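# Place a blue sponge flat on the shelf's top tier

## Task

Put one blue sponge down flat on the upper level of the shelf, without moving the shelf and while keeping the other sponges on it lying flat and separate from each other; at the end, neither gripper may be in contact with any sponge.

## Robot and tools

Robot: two arms, left_arm and right_arm, each with a two-finger parallel gripper and a wrist camera. Fixed cameras: cam_head_left and cam_head_right; wrist cameras: cam_left_wrist and cam_right_wrist. All images are 896x504.

Frames. The scene frame has its origin at table-top height, midway between the arms' nominal bases, with +z up and +x pointing out over the table; left_arm sits on the +y side (this is not the image side). Calibrated bases in the scene frame: left_arm at (+0.028, +0.365, +0.044) m, right_arm at (+0.028, -0.352, +0.027) m, both almost unrotated, with +z up. Each arm reports its gripper pose (end_effector_position in metres, end_effector_quat_wxyz) and receives its commands in its own base frame. Fixed cameras and the table use the scene frame. The fingers point along the gripper's +z and open and close along its y. end_effector_position is the point between the pads, about 1 cm behind the fingertips. Reported poses can be off by a few centimetres, more at long reach.

execute_actions(actions, cameras). actions is a list of actions; each action is a list of up to 15 rows, one row per 1/30 s step, and the last row repeats until 15 steps are used. Every row holds 14 numbers in [-1, 1]: dx, dy, dz, rx, ry, rz, opening for left_arm, followed by the same seven for right_arm, always both arms. The six pose numbers are offsets, not poses, measured in that arm's base axes from its Hand target as it stood when the action began; every row counts from that same start, not from the row before. Scale: 1.0 equals 0.6 m or 180 degrees; rx, ry, rz together form a rotation vector applied about the Hand target's position. Repeating an offset in a new action moves the arm further. The opening number is absolute: +1 is fully open (0.094 m), -1 is closed. Sending all six pose zeros re-requests the current Hand target; to keep a gripper unchanged, resend its present opening, because 0 means half open. An empty actions list simply reports state. cameras selects images: omitted, null or ["all"] gives all, [] gives none.

move(target, speed, blend, opening_speed, blocking, cameras). target is one 14-number row laid out as above, or a list of up to 15 such rows; every row is an offset from the Hand targets at the move's start, not from the previous row. The grippers follow straight paths, ending together, lasting 0.5 s to 10 s. speed is the top path speed in m/s (0.002 to 2.9, default 0.25; rotation up to twice that in rad/s), one value or one per target. blend, in metres, rounds corners between listed targets. opening_speed (0.2 or more, per second on the -1 to +1 scale) closes or opens fingers gradually; use a low value on soft items. blocking=false returns after about 0.5 s while motion continues. Paths do not avoid obstacles or the other arm, and grippers lag and overshoot more at high speed. Do not route a path close to an arm's own base; go around it. The result adds a move: line, e.g. done, off_target, moving, held or fault, plus limits such as paced or held.

wait(seconds 0 to 10) lets the scene run holding commands. stop brakes a running move. zoom_image(camera, region [x0, y0, x1, y1] in pixels, at most 504x504) enlarges part of a camera's latest image. read_manual returns licence texts only. finished_scene(scene) ends the current scene irreversibly; pass the scene number.

Results. Hand target is the last commanded pose after clipping; next offsets start there. A gripper often rests short of it by a centimetre or so because of friction and weight; that is not proof of contact. If it stays short, send the missing distance. Orientation commands are clipped to within 40 degrees of the measured one per step. grip_measured is the measured opening on the command scale; it follows the command up to force limit, so it does not reveal touching. Tool commands shows current gripper commands. Joint torques follow Joint positions order, include gravity, and joints 1 to 3 wrap sign beyond ±28 N m. Joint velocities may read within noise. A MOTOR HOT line appears at 75 °C; at 90 °C the arm folds and goes idle for the scene. Avoid long stretched-out holds or pushing toward unreachable poses.

Hazards. Don't drop things, release moving items, slam, hit or push hard, especially into the shelf, which must stay put. Never let the arms collide or grip the other arm's fingers. Nothing may leave the table. An arm blocked by an object keeps pressing; relieve it by commanding its target back past the gripper. To release, command an opening well above grip_measured. Approach slowly near contacts, since faster moves and targets further past contact press harder. Finish with both grippers clear of all sponges.

Each tool is called after ">>>" by a JSON object that holds its "name" and its "arguments", one argument or row to a line.

## Session

>>> {"name": "execute_actions", "arguments": {
  "actions": []
}}

Scene clock: 0.00 s.
left_arm: end_effector_position=(+0.3102, -0.1452, +0.3743) grip_measured=+1.000 end_effector_quat_wxyz=(+0.489, +0.133, +0.768, -0.392) | right_arm: end_effector_position=(+0.3785, +0.1166, +0.4235) grip_measured=+1.000 end_effector_quat_wxyz=(+0.661, -0.108, +0.741, -0.040)
Joint positions: left_arm=[-0.08 1.058 1.159 -0.397 0.745 -0.301 0.094] | right_arm=[0.462 1.188 1.318 -0.262 0.375 -0.157 0.094]
Joint velocities: within noise
Joint torques (N m): no reading
Motor temperatures (°C): left_arm=[26 28 31 25 24 27 28] | right_arm=[28 32 27 27 27 28 28]
Heat: left arm: 31 °C; right arm: 32 °C.
Hand target: left_arm +0.3047, -0.1459, +0.3923; +0.510, +0.148, +0.752, -0.391 | right_arm +0.3731, +0.1127, +0.4403; +0.677, -0.096, +0.729, -0.035
Tool commands: left_gripper/opening=+1.0 right_gripper/opening=+1.0

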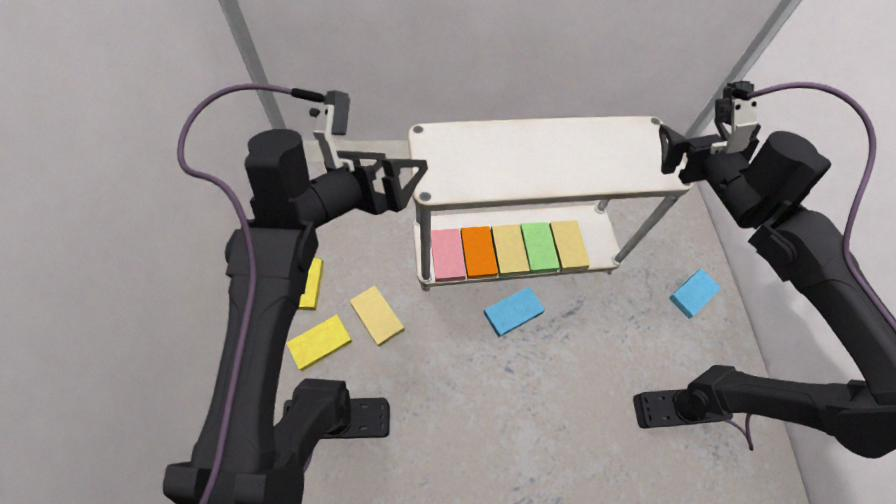

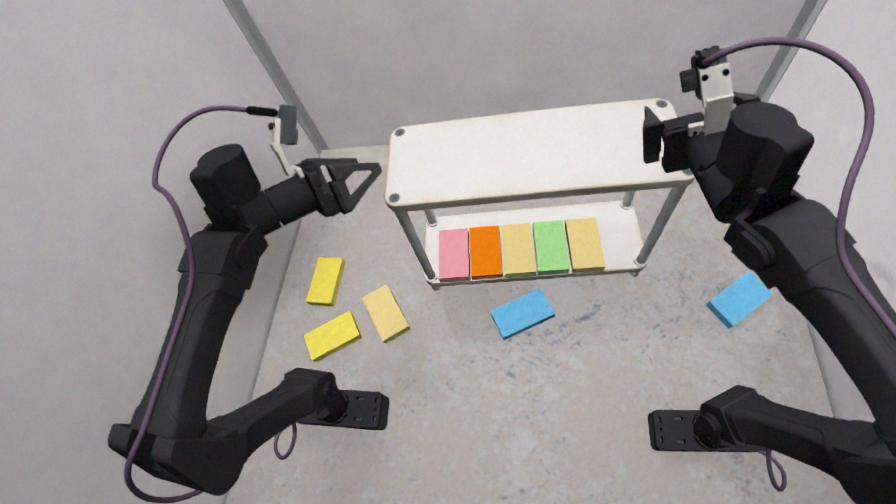

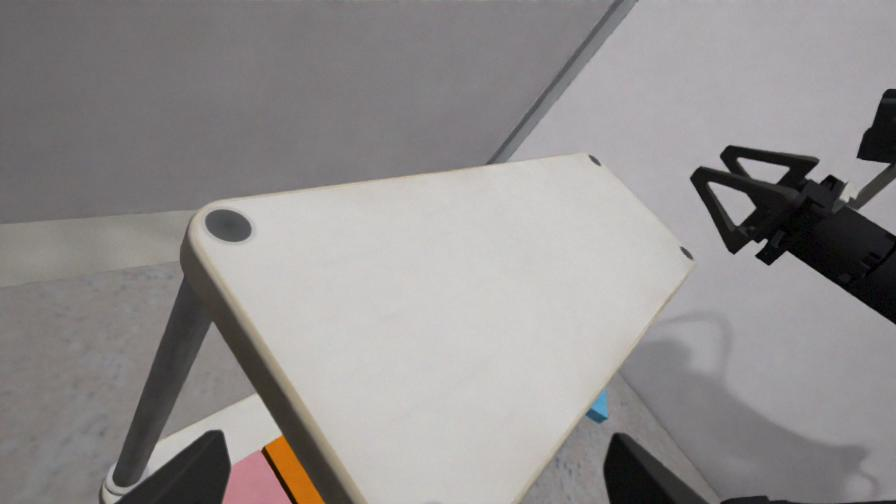

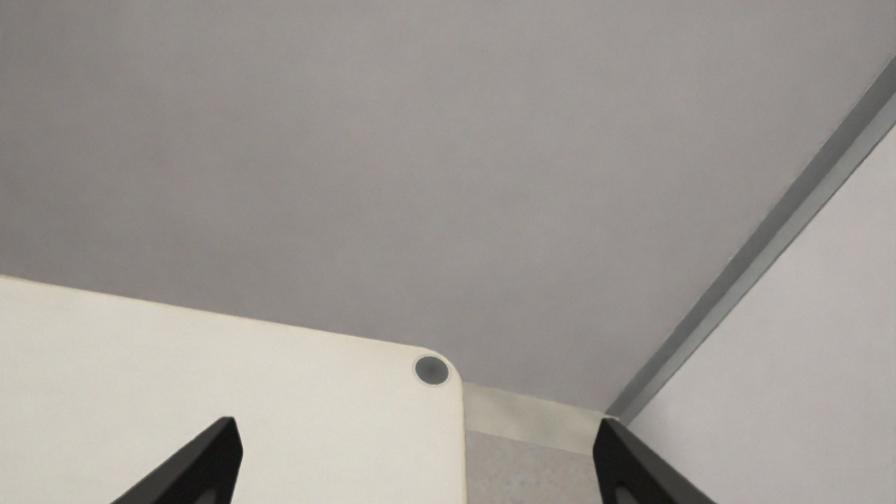

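>>> {"name": "zoom_image", "arguments": {
  "camera": "cam_head_left",
  "region": [384, 90, 720, 350]
}}

>>> {"name": "zoom_image", "arguments": {
  "camera": "cam_head_left",
  "region": [240, 100, 460, 240]
}}

>>> {"name": "zoom_image", "arguments": {
  "camera": "cam_head_left",
  "region": [270, 350, 490, 490]
}}

Scaled by 1.500 from the camera's 896x504 image, which has a finer 1280x720 frame.

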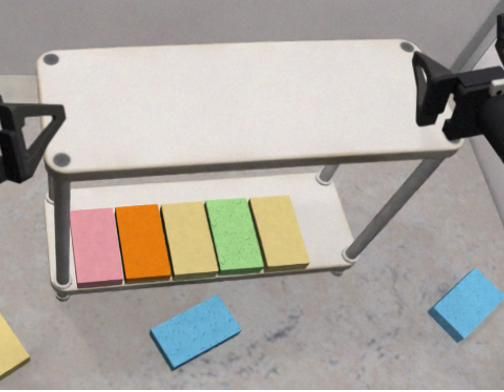

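Scaled by 2.291 from the camera's 896x504 image, which has a finer 1280x720 frame.

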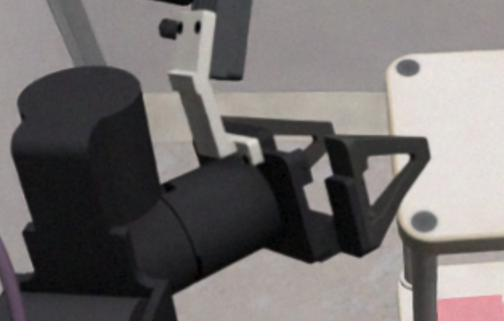

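Scaled by 2.291 from the camera's 896x504 image, which has a finer 1280x720 frame.

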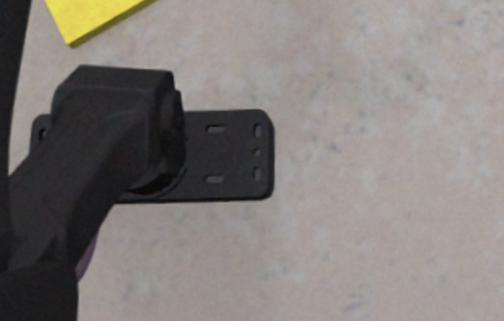

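>>> {"name": "move", "arguments": {
  "target": [
    [-0.2143, -0.2545, -0.0105, 0.2331, 0.0020, -0.1349, 1.0, 0, 0, 0, 0, 0, 0, 1.0],
    [-0.2143, -0.2545, -0.4605, 0.2331, 0.0020, -0.1349, 1.0, 0, 0, 0, 0, 0, 0, 1.0]
  ],
  "speed": 0.3,
  "blend": 0.03
}}

Scene clock: 19.90 s.
left_arm: end_effector_position=(+0.1720, -0.2938, +0.1133) grip_measured=+1.000 end_effector_quat_wxyz=(+0.311, +0.475, +0.802, -0.187) | right_arm: end_effector_position=(+0.3785, +0.1166, +0.4235) grip_measured=+1.000 end_effector_quat_wxyz=(+0.661, -0.108, +0.741, -0.040)
Joint positions: left_arm=[-1.027 1.225 0.702 -0.306 0.033 0.03 0.094] | right_arm=[0.462 1.188 1.318 -0.262 0.375 -0.157 0.094]
Joint torques (N m): left_arm=[-0.35 -2.43 4.25 1.89 -0.09 -0.05] | right_arm=[-0.09 -4.51 6.75 2.2 -0.01 0.01]
Motor temperatures (°C): left_arm=[26 28 34 28 24 27 28] | right_arm=[28 33 28 33 27 28 28]
Heat: left arm: 34 °C; right arm: 33 °C.
Hand target: left_arm +0.1761, -0.2986, +0.1160; +0.330, +0.470, +0.795, -0.195 | right_arm +0.3731, +0.1127, +0.4403; +0.677, -0.096, +0.729, -0.035
Off the commanded pose: left_arm 0.007 m, 3 deg | right_arm 0.018 m, 3 deg.
move: off_target (left_arm, right_arm)

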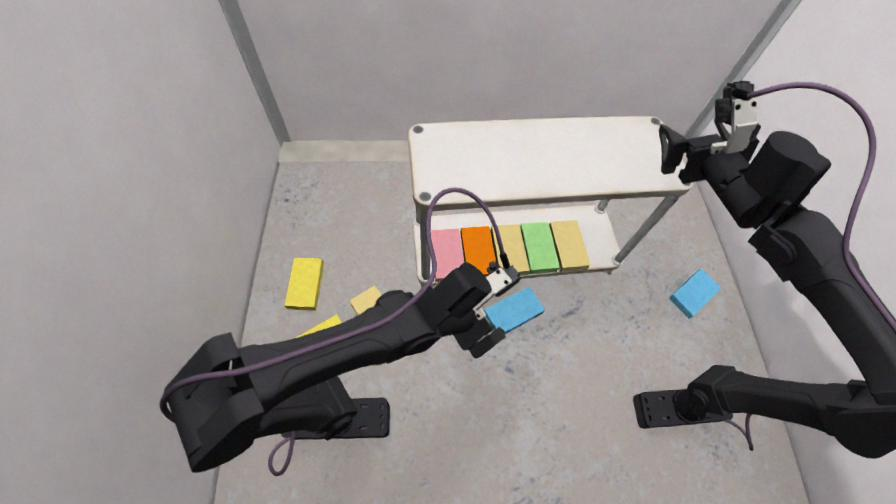

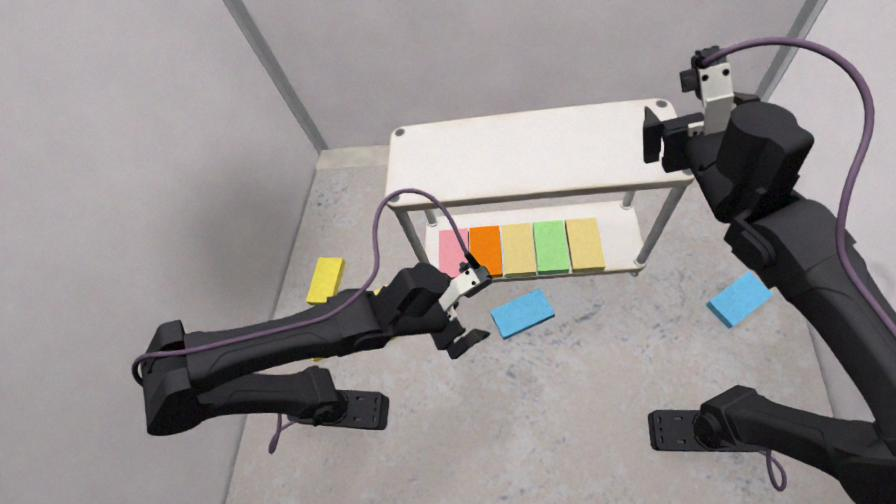

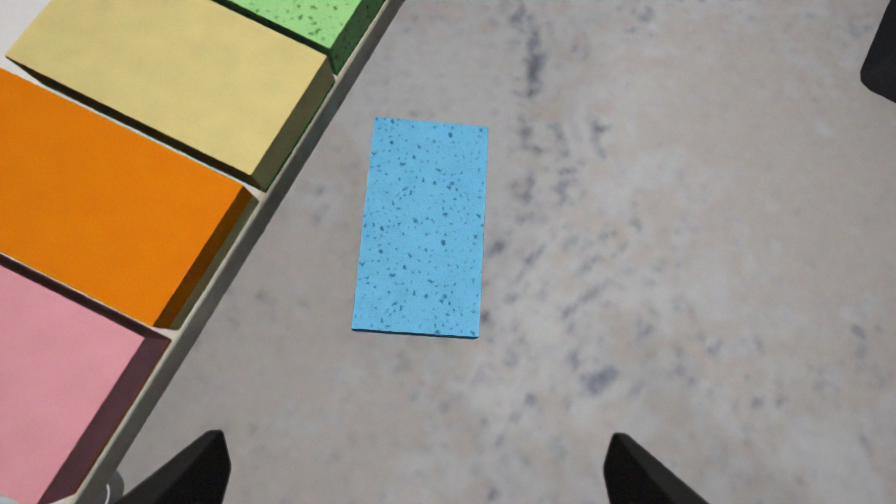

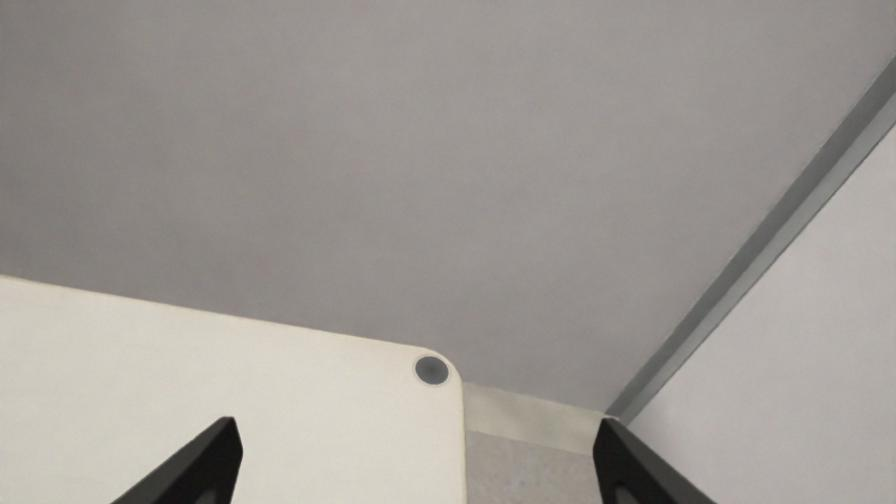

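>>> {"name": "zoom_image", "arguments": {
  "camera": "cam_left_wrist",
  "region": [330, 90, 530, 360]
}}

>>> {"name": "zoom_image", "arguments": {
  "camera": "cam_head_left",
  "region": [440, 250, 580, 350]
}}

>>> {"name": "zoom_image", "arguments": {
  "camera": "cam_head_right",
  "region": [440, 250, 580, 350]
}}

Scaled by 1.867 from the camera's 896x504 image, which has a finer 1280x720 frame.

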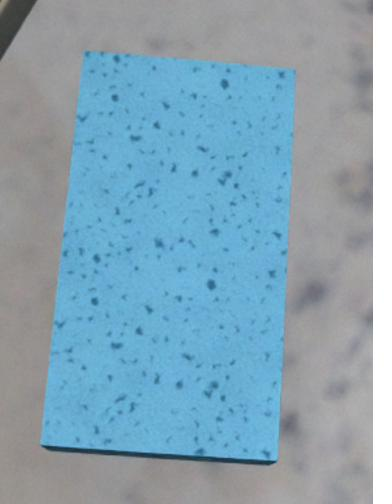

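Scaled by 3.600 from the camera's 896x504 image, which has a finer 1280x720 frame.

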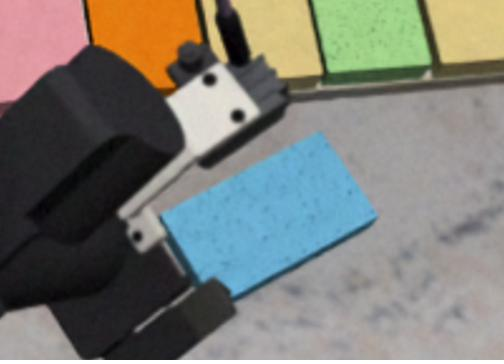

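Scaled by 3.600 from the camera's 896x504 image, which has a finer 1280x720 frame.

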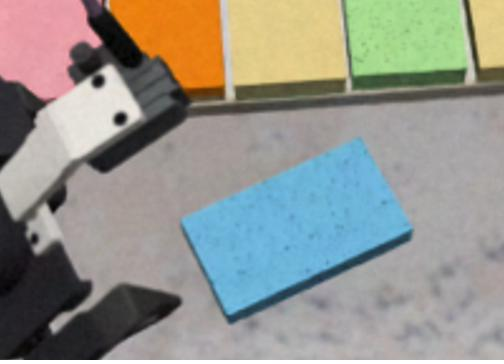

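>>> {"name": "move", "arguments": {
  "target": [0.0560, -0.0797, -0.1462, 0, 0, -0.0117, 1.0, 0, 0, 0, 0, 0, 0, 1.0],
  "speed": 0.2,
  "cameras": ["cam_left_wrist", "cam_head_right"]
}}

Scene clock: 25.73 s.
left_arm: end_effector_position=(+0.2013, -0.3372, +0.0177) grip_measured=+1.000 end_effector_quat_wxyz=(+0.302, +0.488, +0.798, -0.185) | right_arm: end_effector_position=(+0.3785, +0.1166, +0.4235) grip_measured=+1.000 end_effector_quat_wxyz=(+0.661, -0.108, +0.741, -0.040)
Joint positions: left_arm=[-1.008 1.681 0.663 0.168 0.059 0.067 0.094] | right_arm=[0.462 1.188 1.318 -0.262 0.375 -0.157 0.094]
Joint torques (N m): left_arm=[0.55 -4.72 4.67 1.83 0.14 0.03] | right_arm=[-0.1 -4.51 6.75 2.2 -0.01 0.01]
Heat: left arm: 33 °C; right arm: 34 °C.
Hand target: left_arm +0.2097, -0.3464, +0.0283; +0.326, +0.484, +0.787, -0.201 | right_arm +0.3731, +0.1127, +0.4403; +0.677, -0.096, +0.729, -0.035
Off the commanded pose: left_arm 0.016 m, 4 deg | right_arm 0.018 m, 3 deg.
move: off_target (left_arm, right_arm)
Images, in order (width x height): cam_head_right 896x504, cam_left_wrist 896x504.

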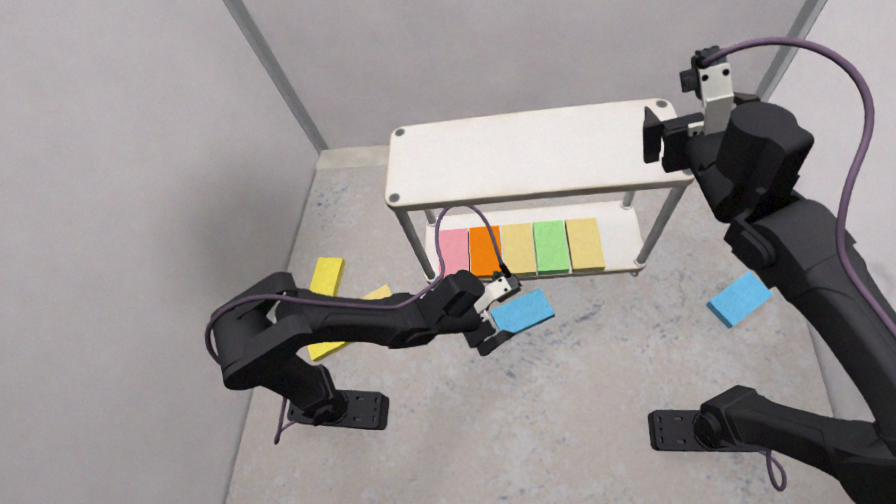

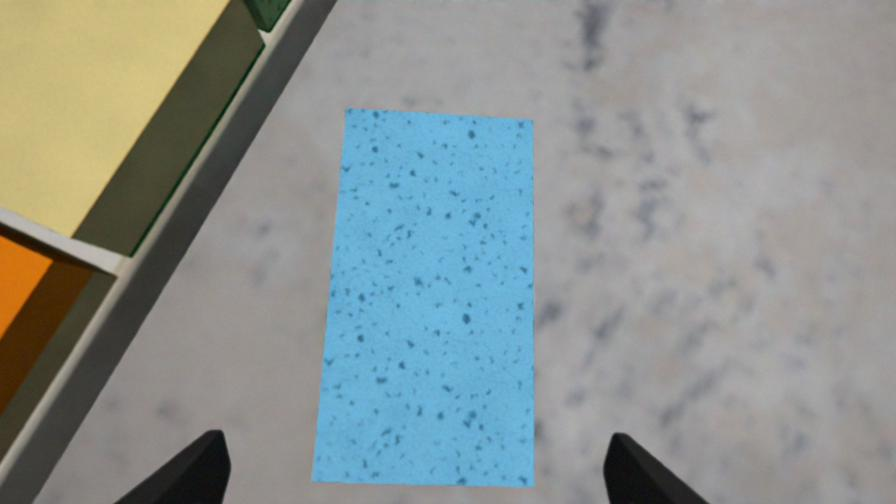

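>>> {"name": "move", "arguments": {
  "target": [0.0403, -0.0772, -0.0645, 0, 0, -0.0059, 1.0, 0, 0, 0, 0, 0, 0, 1.0],
  "speed": 0.12,
  "cameras": ["cam_left_wrist", "cam_head_right"]
}}

Scene clock: 28.87 s.
left_arm: end_effector_position=(+0.2202, -0.3703, -0.0293) grip_measured=+1.000 end_effector_quat_wxyz=(+0.290, +0.497, +0.798, -0.181) | right_arm: end_effector_position=(+0.3785, +0.1166, +0.4235) grip_measured=+1.000 end_effector_quat_wxyz=(+0.661, -0.108, +0.741, -0.040)
Joint positions: left_arm=[-1.008 1.96 0.795 0.288 0.068 0.081 0.094] | right_arm=[0.462 1.188 1.318 -0.262 0.375 -0.157 0.094]
Joint torques (N m): left_arm=[-0.03 -5.86 7.05 1.75 0.14 0.03] | right_arm=[-0.09 -4.49 6.75 2.2 -0.01 0.02]
Heat: left arm: 33 °C; right arm: 35 °C.
Hand target: left_arm +0.2339, -0.3927, -0.0104; +0.324, +0.492, +0.782, -0.204 | right_arm +0.3731, +0.1127, +0.4403; +0.677, -0.096, +0.729, -0.035
Off the commanded pose: left_arm 0.032 m, 5 deg | right_arm 0.018 m, 3 deg.
move: off_target (left_arm, right_arm)
Images, in order (width x height): cam_head_right 896x504, cam_left_wrist 896x504.

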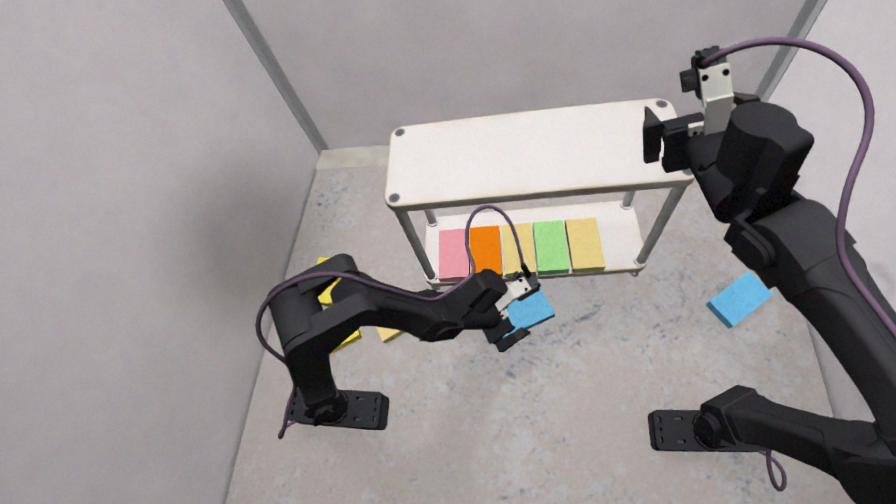

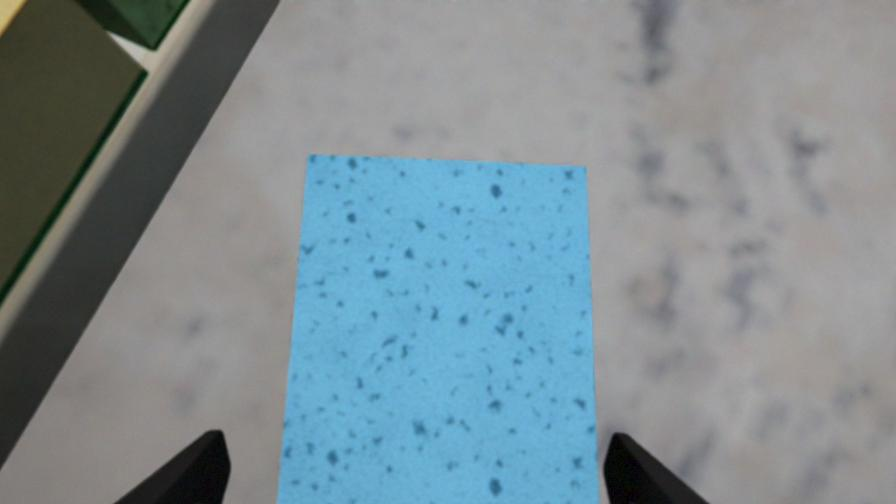

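>>> {"name": "move", "arguments": {
  "target": [0.0055, -0.0187, 0.0070, -0.025, -0.0122, 0, 1.0, 0, 0, 0, 0, 0, 0, 1.0],
  "speed": 0.1,
  "cameras": ["cam_left_wrist"]
}}

Scene clock: 32.17 s.
left_arm: end_effector_position=(+0.2301, -0.3866, -0.0224) grip_measured=+1.000 end_effector_quat_wxyz=(+0.330, +0.489, +0.782, -0.201) | right_arm: end_effector_position=(+0.3785, +0.1166, +0.4235) grip_measured=+1.000 end_effector_quat_wxyz=(+0.661, -0.108, +0.741, -0.040)
Joint positions: left_arm=[-1.008 1.997 0.795 0.421 0.07 0.079 0.094] | right_arm=[0.462 1.188 1.318 -0.262 0.375 -0.157 0.094]
Joint torques (N m): left_arm=[-0.51 -6.35 5.34 1.93 0.15 -0.07] | right_arm=[-0.1 -4.51 6.74 2.2 -0.01 0.01]
Heat: left arm: 33 °C; right arm: 35 °C.
Hand target: left_arm +0.2372, -0.4039, -0.0062; +0.358, +0.482, +0.767, -0.225 | right_arm +0.3731, +0.1127, +0.4403; +0.677, -0.096, +0.729, -0.035
Off the commanded pose: left_arm 0.025 m, 5 deg | right_arm 0.018 m, 3 deg.
move: off_target (left_arm, right_arm)
Images, in order (width x height): cam_left_wrist 896x504.

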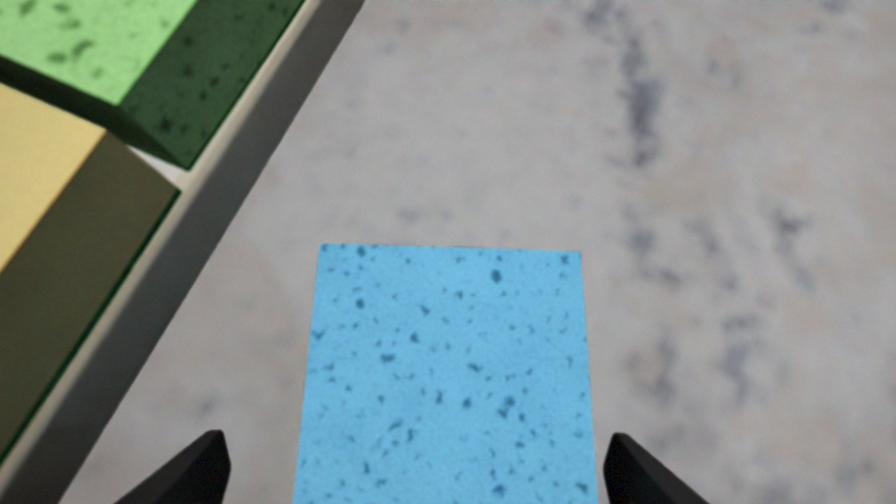

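>>> {"name": "move", "arguments": {
  "target": [0, 0, 0, 0, 0, 0, 0.25, 0, 0, 0, 0, 0, 0, 1.0],
  "speed": 0.1,
  "opening_speed": 0.5,
  "cameras": ["cam_left_wrist", "cam_head_right"]
}}

Scene clock: 35.73 s.
left_arm: end_effector_position=(+0.2306, -0.3872, -0.0215) grip_measured=+0.339 end_effector_quat_wxyz=(+0.331, +0.488, +0.782, -0.202) | right_arm: end_effector_position=(+0.3785, +0.1166, +0.4235) grip_measured=+1.000 end_effector_quat_wxyz=(+0.661, -0.108, +0.741, -0.040)
Joint positions: left_arm=[-1.008 1.997 0.795 0.426 0.07 0.079 0.063] | right_arm=[0.462 1.188 1.318 -0.262 0.375 -0.157 0.094]
Joint torques (N m): left_arm=[-0.5 -6.34 5.35 1.91 0.14 -0.08] | right_arm=[-0.09 -4.51 6.75 2.2 -0.01 0.01]
Heat: left arm: 33 °C; right arm: 36 °C.
Hand target: left_arm +0.2372, -0.4039, -0.0062; +0.358, +0.482, +0.767, -0.225 | right_arm +0.3731, +0.1127, +0.4403; +0.677, -0.096, +0.729, -0.035
Off the commanded pose: left_arm 0.024 m, 4 deg | right_arm 0.018 m, 3 deg.
move: off_target (left_arm, right_arm)
Images, in order (width x height): cam_head_right 896x504, cam_left_wrist 896x504.

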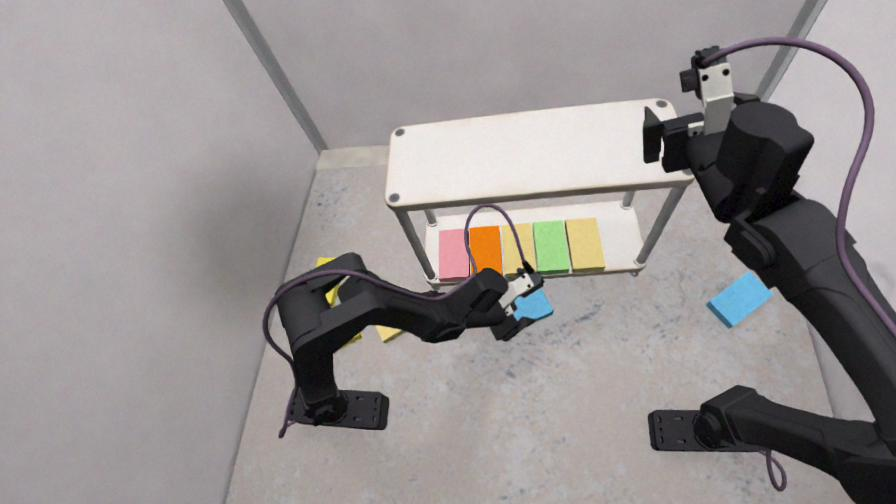

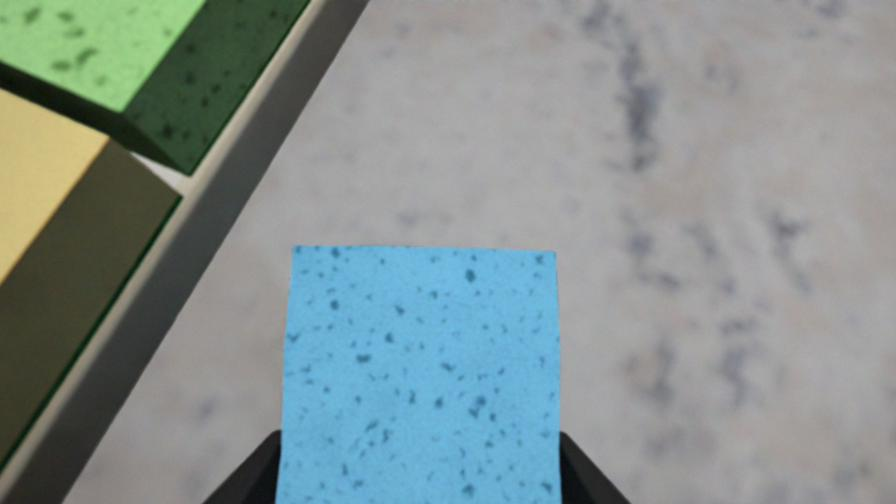

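>>> {"name": "zoom_image", "arguments": {
  "camera": "cam_head_right",
  "region": [370, 80, 710, 300]
}}

>>> {"name": "zoom_image", "arguments": {
  "camera": "cam_head_right",
  "region": [270, 360, 470, 460]
}}

>>> {"name": "zoom_image", "arguments": {
  "camera": "cam_head_right",
  "region": [620, 370, 820, 470]
}}

Scaled by 1.482 from the camera's 896x504 image, which has a finer 1280x720 frame.

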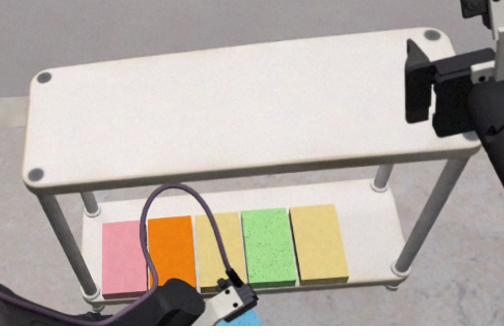

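Scaled by 2.520 from the camera's 896x504 image, which has a finer 1280x720 frame.

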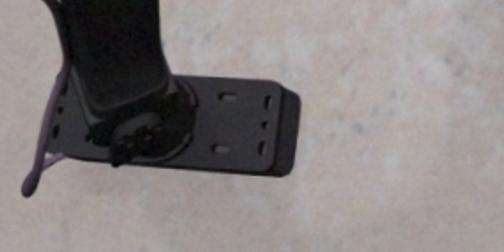

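Scaled by 2.520 from the camera's 896x504 image, which has a finer 1280x720 frame.

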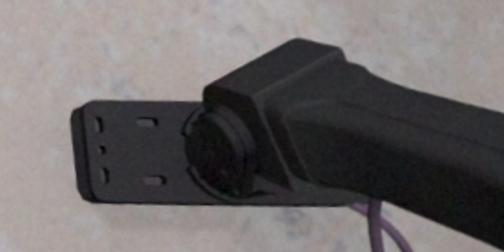

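>>> {"name": "move", "arguments": {
  "target": [
    [0, 0, 0.1, 0, 0, 0, 0.25, 0, 0, 0, 0, 0, 0, 1.0],
    [-0.1637, 0.0932, 0.2903, 0, 0, 0, 0.25, 0, 0, 0, 0, 0, 0, 1.0],
    [-0.1637, 0.0932, 0.6787, 0, 0, 0.05, 0.25, 0, 0, 0, 0, 0, 0, 1.0],
    [0.1797, 0.2615, 0.6787, 0, 0, 0.15, 0.25, 0, 0, 0, 0, 0, 0, 1.0]
  ],
  "speed": 0.2,
  "blend": 0.03
}}

Scene clock: 49.23 s.
left_arm: end_effector_position=(+0.3533, -0.2462, +0.3869) grip_measured=+0.336 end_effector_quat_wxyz=(+0.394, +0.280, +0.866, -0.127) | right_arm: end_effector_position=(+0.3785, +0.1166, +0.4235) grip_measured=+1.000 end_effector_quat_wxyz=(+0.661, -0.108, +0.741, -0.040)
Joint positions: left_arm=[-0.605 1.713 2.214 -1.219 0.014 0.015 0.063] | right_arm=[0.462 1.188 1.318 -0.262 0.375 -0.157 0.094]
Joint torques (N m): left_arm=[-0.01 -5.22 8.35 1.13 0.11 0.05] | right_arm=[-0.09 -4.51 6.75 2.2 -0.01 0.01]
Heat: left arm: 34 °C; right arm: 37 °C.
Hand target: left_arm +0.3450, -0.2470, +0.4010; +0.401, +0.290, +0.858, -0.135 | right_arm +0.3731, +0.1127, +0.4403; +0.677, -0.096, +0.729, -0.035
Off the commanded pose: left_arm 0.016 m, 2 deg | right_arm 0.018 m, 3 deg.
move: off_target (left_arm, right_arm); blend cut to 0.0298 m at target 1

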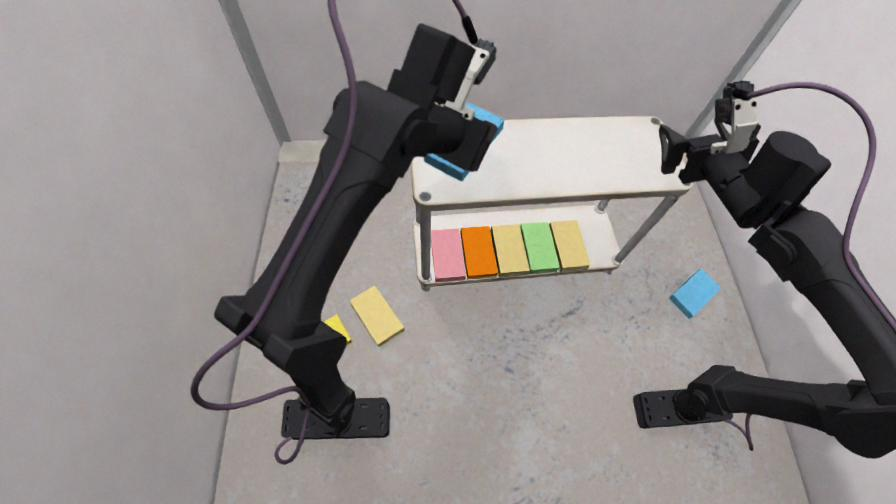

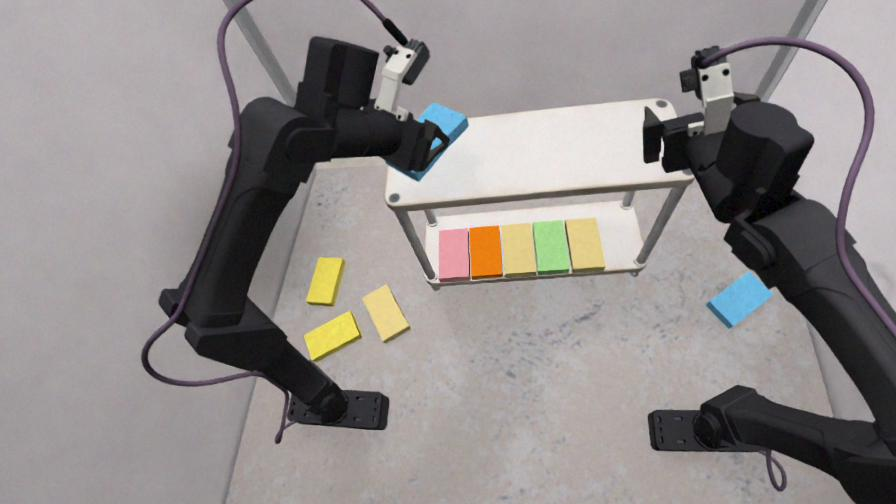

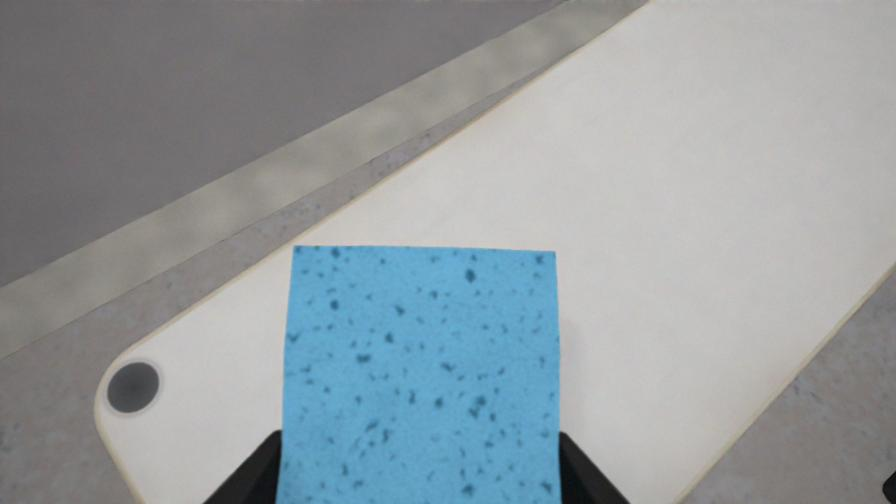

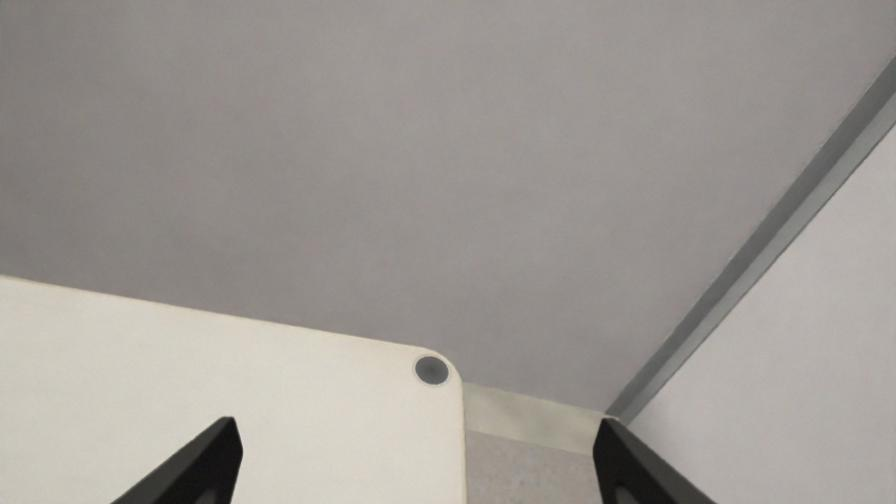

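>>> {"name": "move", "arguments": {
  "target": [0.0417, 0, -0.0582, 0.0114, 0.0158, 0, 0.25, 0, 0, 0, 0, 0, 0, 1.0],
  "speed": 0.12,
  "cameras": ["cam_left_wrist", "cam_head_right"]
}}

Scene clock: 52.63 s.
left_arm: end_effector_position=(+0.3704, -0.2440, +0.3659) grip_measured=+0.336 end_effector_quat_wxyz=(+0.372, +0.286, +0.875, -0.120) | right_arm: end_effector_position=(+0.3785, +0.1166, +0.4235) grip_measured=+1.000 end_effector_quat_wxyz=(+0.661, -0.108, +0.741, -0.040)
Joint positions: left_arm=[-0.567 1.764 2.214 -1.219 0.045 0.047 0.063] | right_arm=[0.462 1.188 1.318 -0.262 0.375 -0.157 0.094]
Joint torques (N m): left_arm=[0.44 -5.96 3.74 1.52 0.13 0.03] | right_arm=[-0.1 -4.49 6.75 2.2 -0.01 0.02]
Heat: left arm: 34 °C; right arm: 37 °C.
Hand target: left_arm +0.3700, -0.2470, +0.3661; +0.374, +0.294, +0.870, -0.127 | right_arm +0.3731, +0.1127, +0.4403; +0.677, -0.096, +0.729, -0.035
Off the commanded pose: left_arm 0.003 m, 1 deg | right_arm 0.018 m, 3 deg.
move: off_target (right_arm)
Images, in order (width x height): cam_head_right 896x504, cam_left_wrist 896x504.

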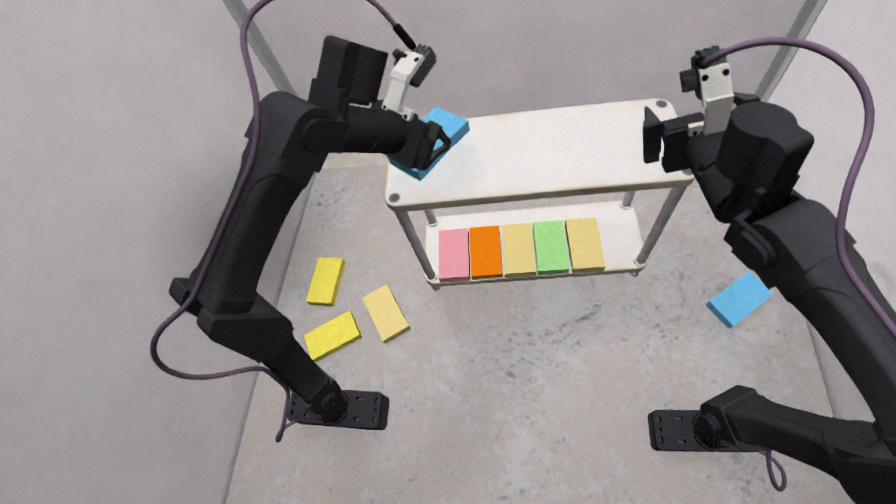

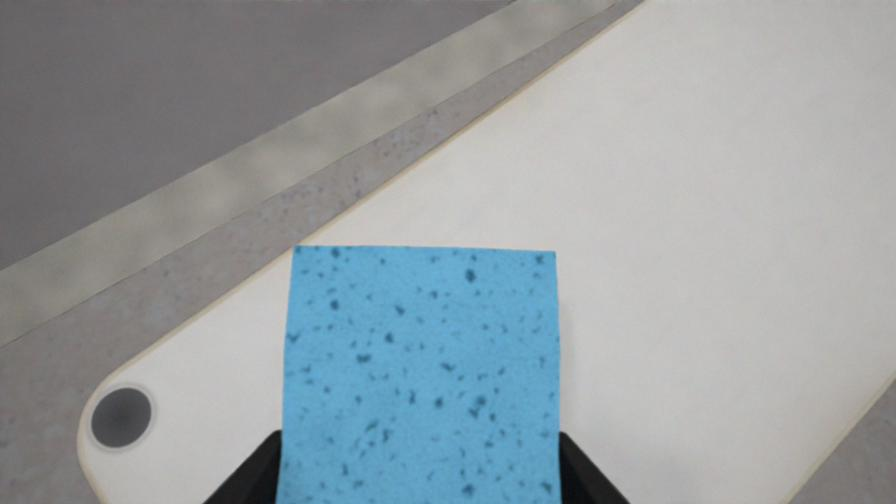

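>>> {"name": "move", "arguments": {
  "target": [0.0077, -0.0133, -0.039, 0, 0, 0, 0.25, 0, 0, 0, 0, 0, 0, 1.0],
  "speed": 0.08,
  "cameras": ["cam_left_wrist", "cam_head_right"]
}}

Scene clock: 54.40 s.
left_arm: end_effector_position=(+0.3803, -0.2503, +0.3328) grip_measured=+0.336 end_effector_quat_wxyz=(+0.359, +0.293, +0.879, -0.115) | right_arm: end_effector_position=(+0.3785, +0.1166, +0.4235) grip_measured=+1.000 end_effector_quat_wxyz=(+0.661, -0.108, +0.741, -0.040)
Joint positions: left_arm=[-0.567 1.751 2.064 -1.111 0.045 0.058 0.063] | right_arm=[0.462 1.188 1.318 -0.262 0.375 -0.157 0.094]
Joint torques (N m): left_arm=[-0.55 -7.9 3.49 1.62 0.05 -0.06] | right_arm=[-0.09 -4.51 6.75 2.2 -0.01 0.02]
Heat: left arm: 34 °C; right arm: 37 °C.
Hand target: left_arm +0.3746, -0.2550, +0.3427; +0.374, +0.294, +0.870, -0.127 | right_arm +0.3731, +0.1127, +0.4403; +0.677, -0.096, +0.729, -0.035
Off the commanded pose: left_arm 0.012 m, 2 deg | right_arm 0.018 m, 3 deg.
move: off_target (left_arm, right_arm)
Images, in order (width x height): cam_head_right 896x504, cam_left_wrist 896x504.

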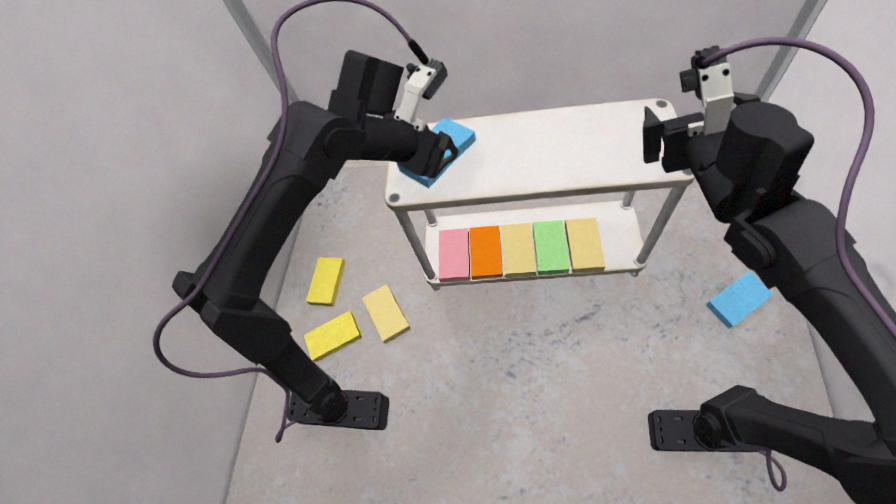

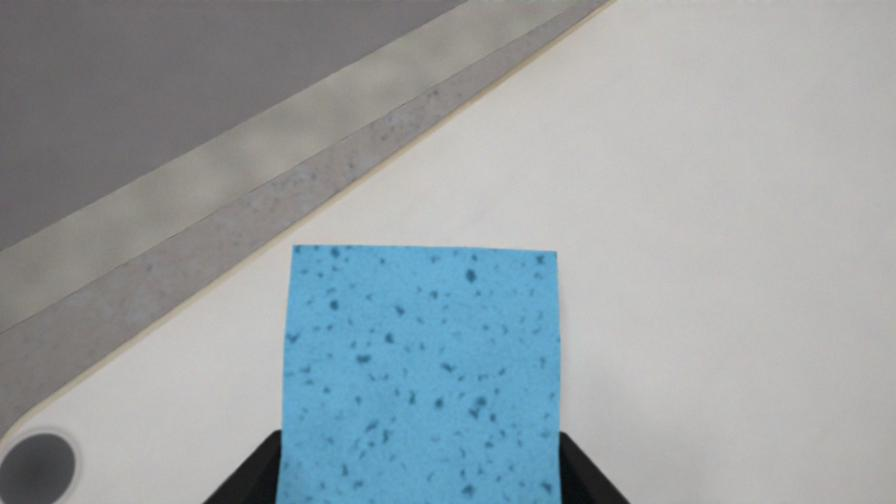

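>>> {"name": "zoom_image", "arguments": {
  "camera": "cam_head_right",
  "region": [370, 90, 530, 220]
}}

>>> {"name": "zoom_image", "arguments": {
  "camera": "cam_left_wrist",
  "region": [240, 200, 640, 504]
}}

Scaled by 3.150 from the camera's 896x504 image, which has a finer 1280x720 frame.

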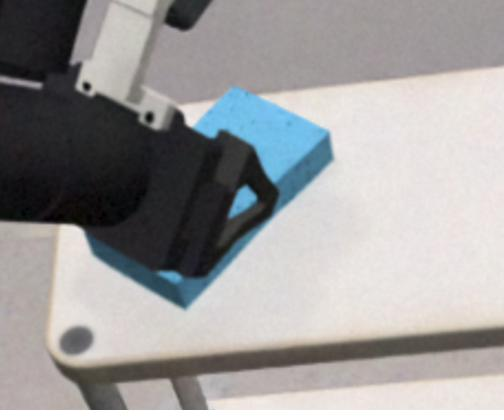

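Scaled by 1.260 from the camera's 896x504 image, which has a finer 1280x720 frame.

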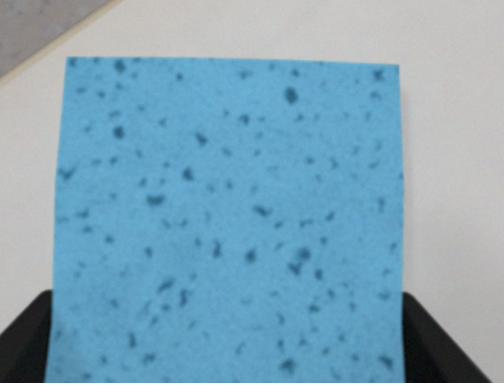

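>>> {"name": "execute_actions", "arguments": {
  "actions": []
}}

Scene clock: 56.80 s.
left_arm: end_effector_position=(+0.3803, -0.2503, +0.3328) grip_measured=+0.336 end_effector_quat_wxyz=(+0.359, +0.293, +0.879, -0.115) | right_arm: end_effector_position=(+0.3785, +0.1166, +0.4235) grip_measured=+1.000 end_effector_quat_wxyz=(+0.661, -0.108, +0.741, -0.040)
Joint positions: left_arm=[-0.567 1.751 2.064 -1.111 0.045 0.058 0.063] | right_arm=[0.462 1.188 1.318 -0.262 0.375 -0.157 0.094]
Joint velocities: within noise
Joint torques (N m): left_arm=[-0.54 -7.94 3.52 1.61 0.04 -0.06] | right_arm=[-0.09 -4.51 6.75 2.2 -0.01 0.01]
Motor temperatures (°C): left_arm=[26 30 34 30 24 27 29] | right_arm=[28 33 29 38 27 28 28]
Heat: left arm: 34 °C; right arm: 38 °C.
Hand target: left_arm +0.3746, -0.2550, +0.3427; +0.374, +0.294, +0.870, -0.127 | right_arm +0.3731, +0.1127, +0.4403; +0.677, -0.096, +0.729, -0.035
Tool commands: left_gripper/opening=+0.25 right_gripper/opening=+1.0
Off the commanded pose: left_arm 0.012 m, 2 deg | right_arm 0.018 m, 3 deg.

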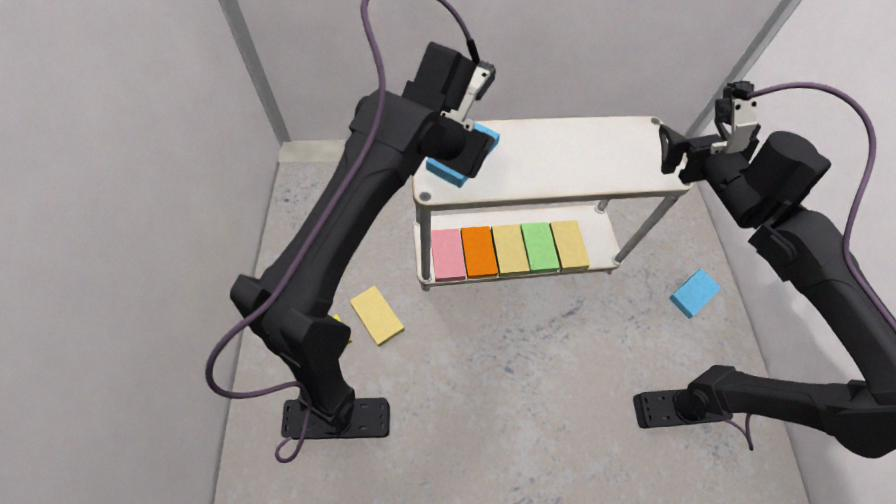

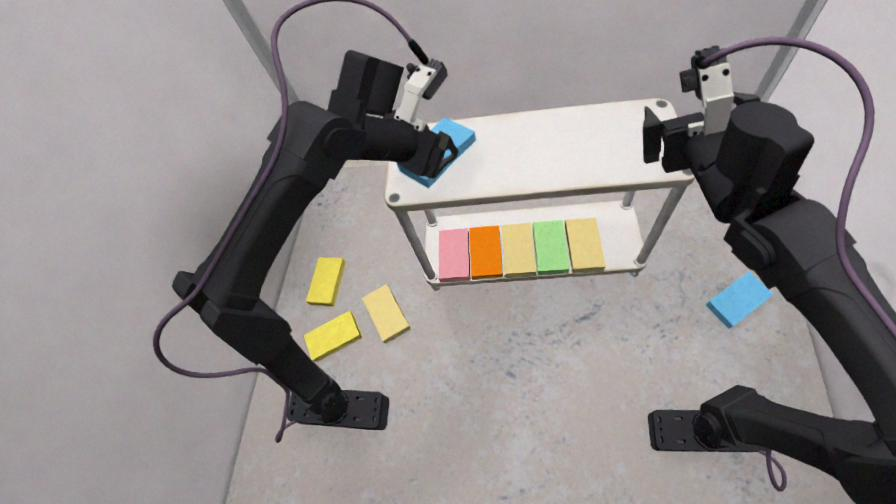

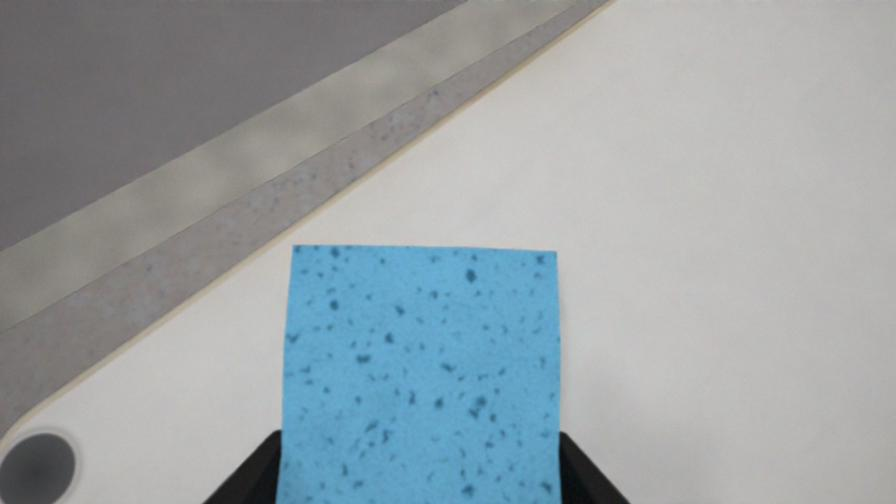

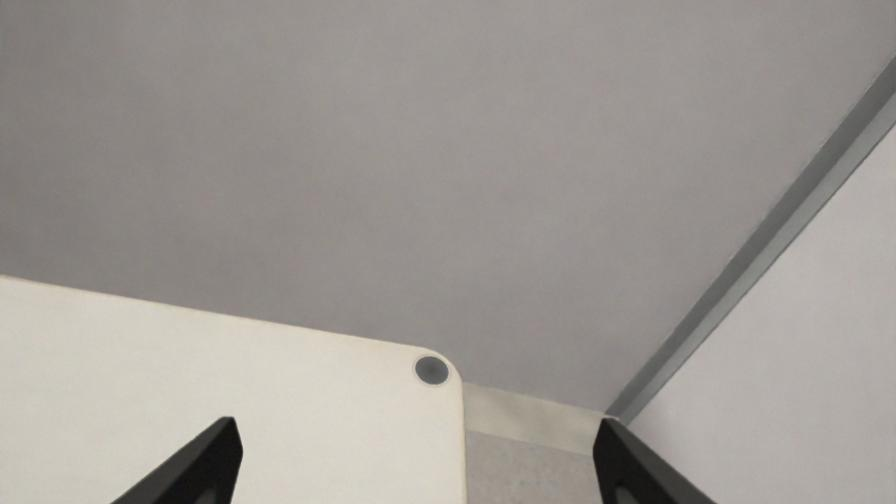

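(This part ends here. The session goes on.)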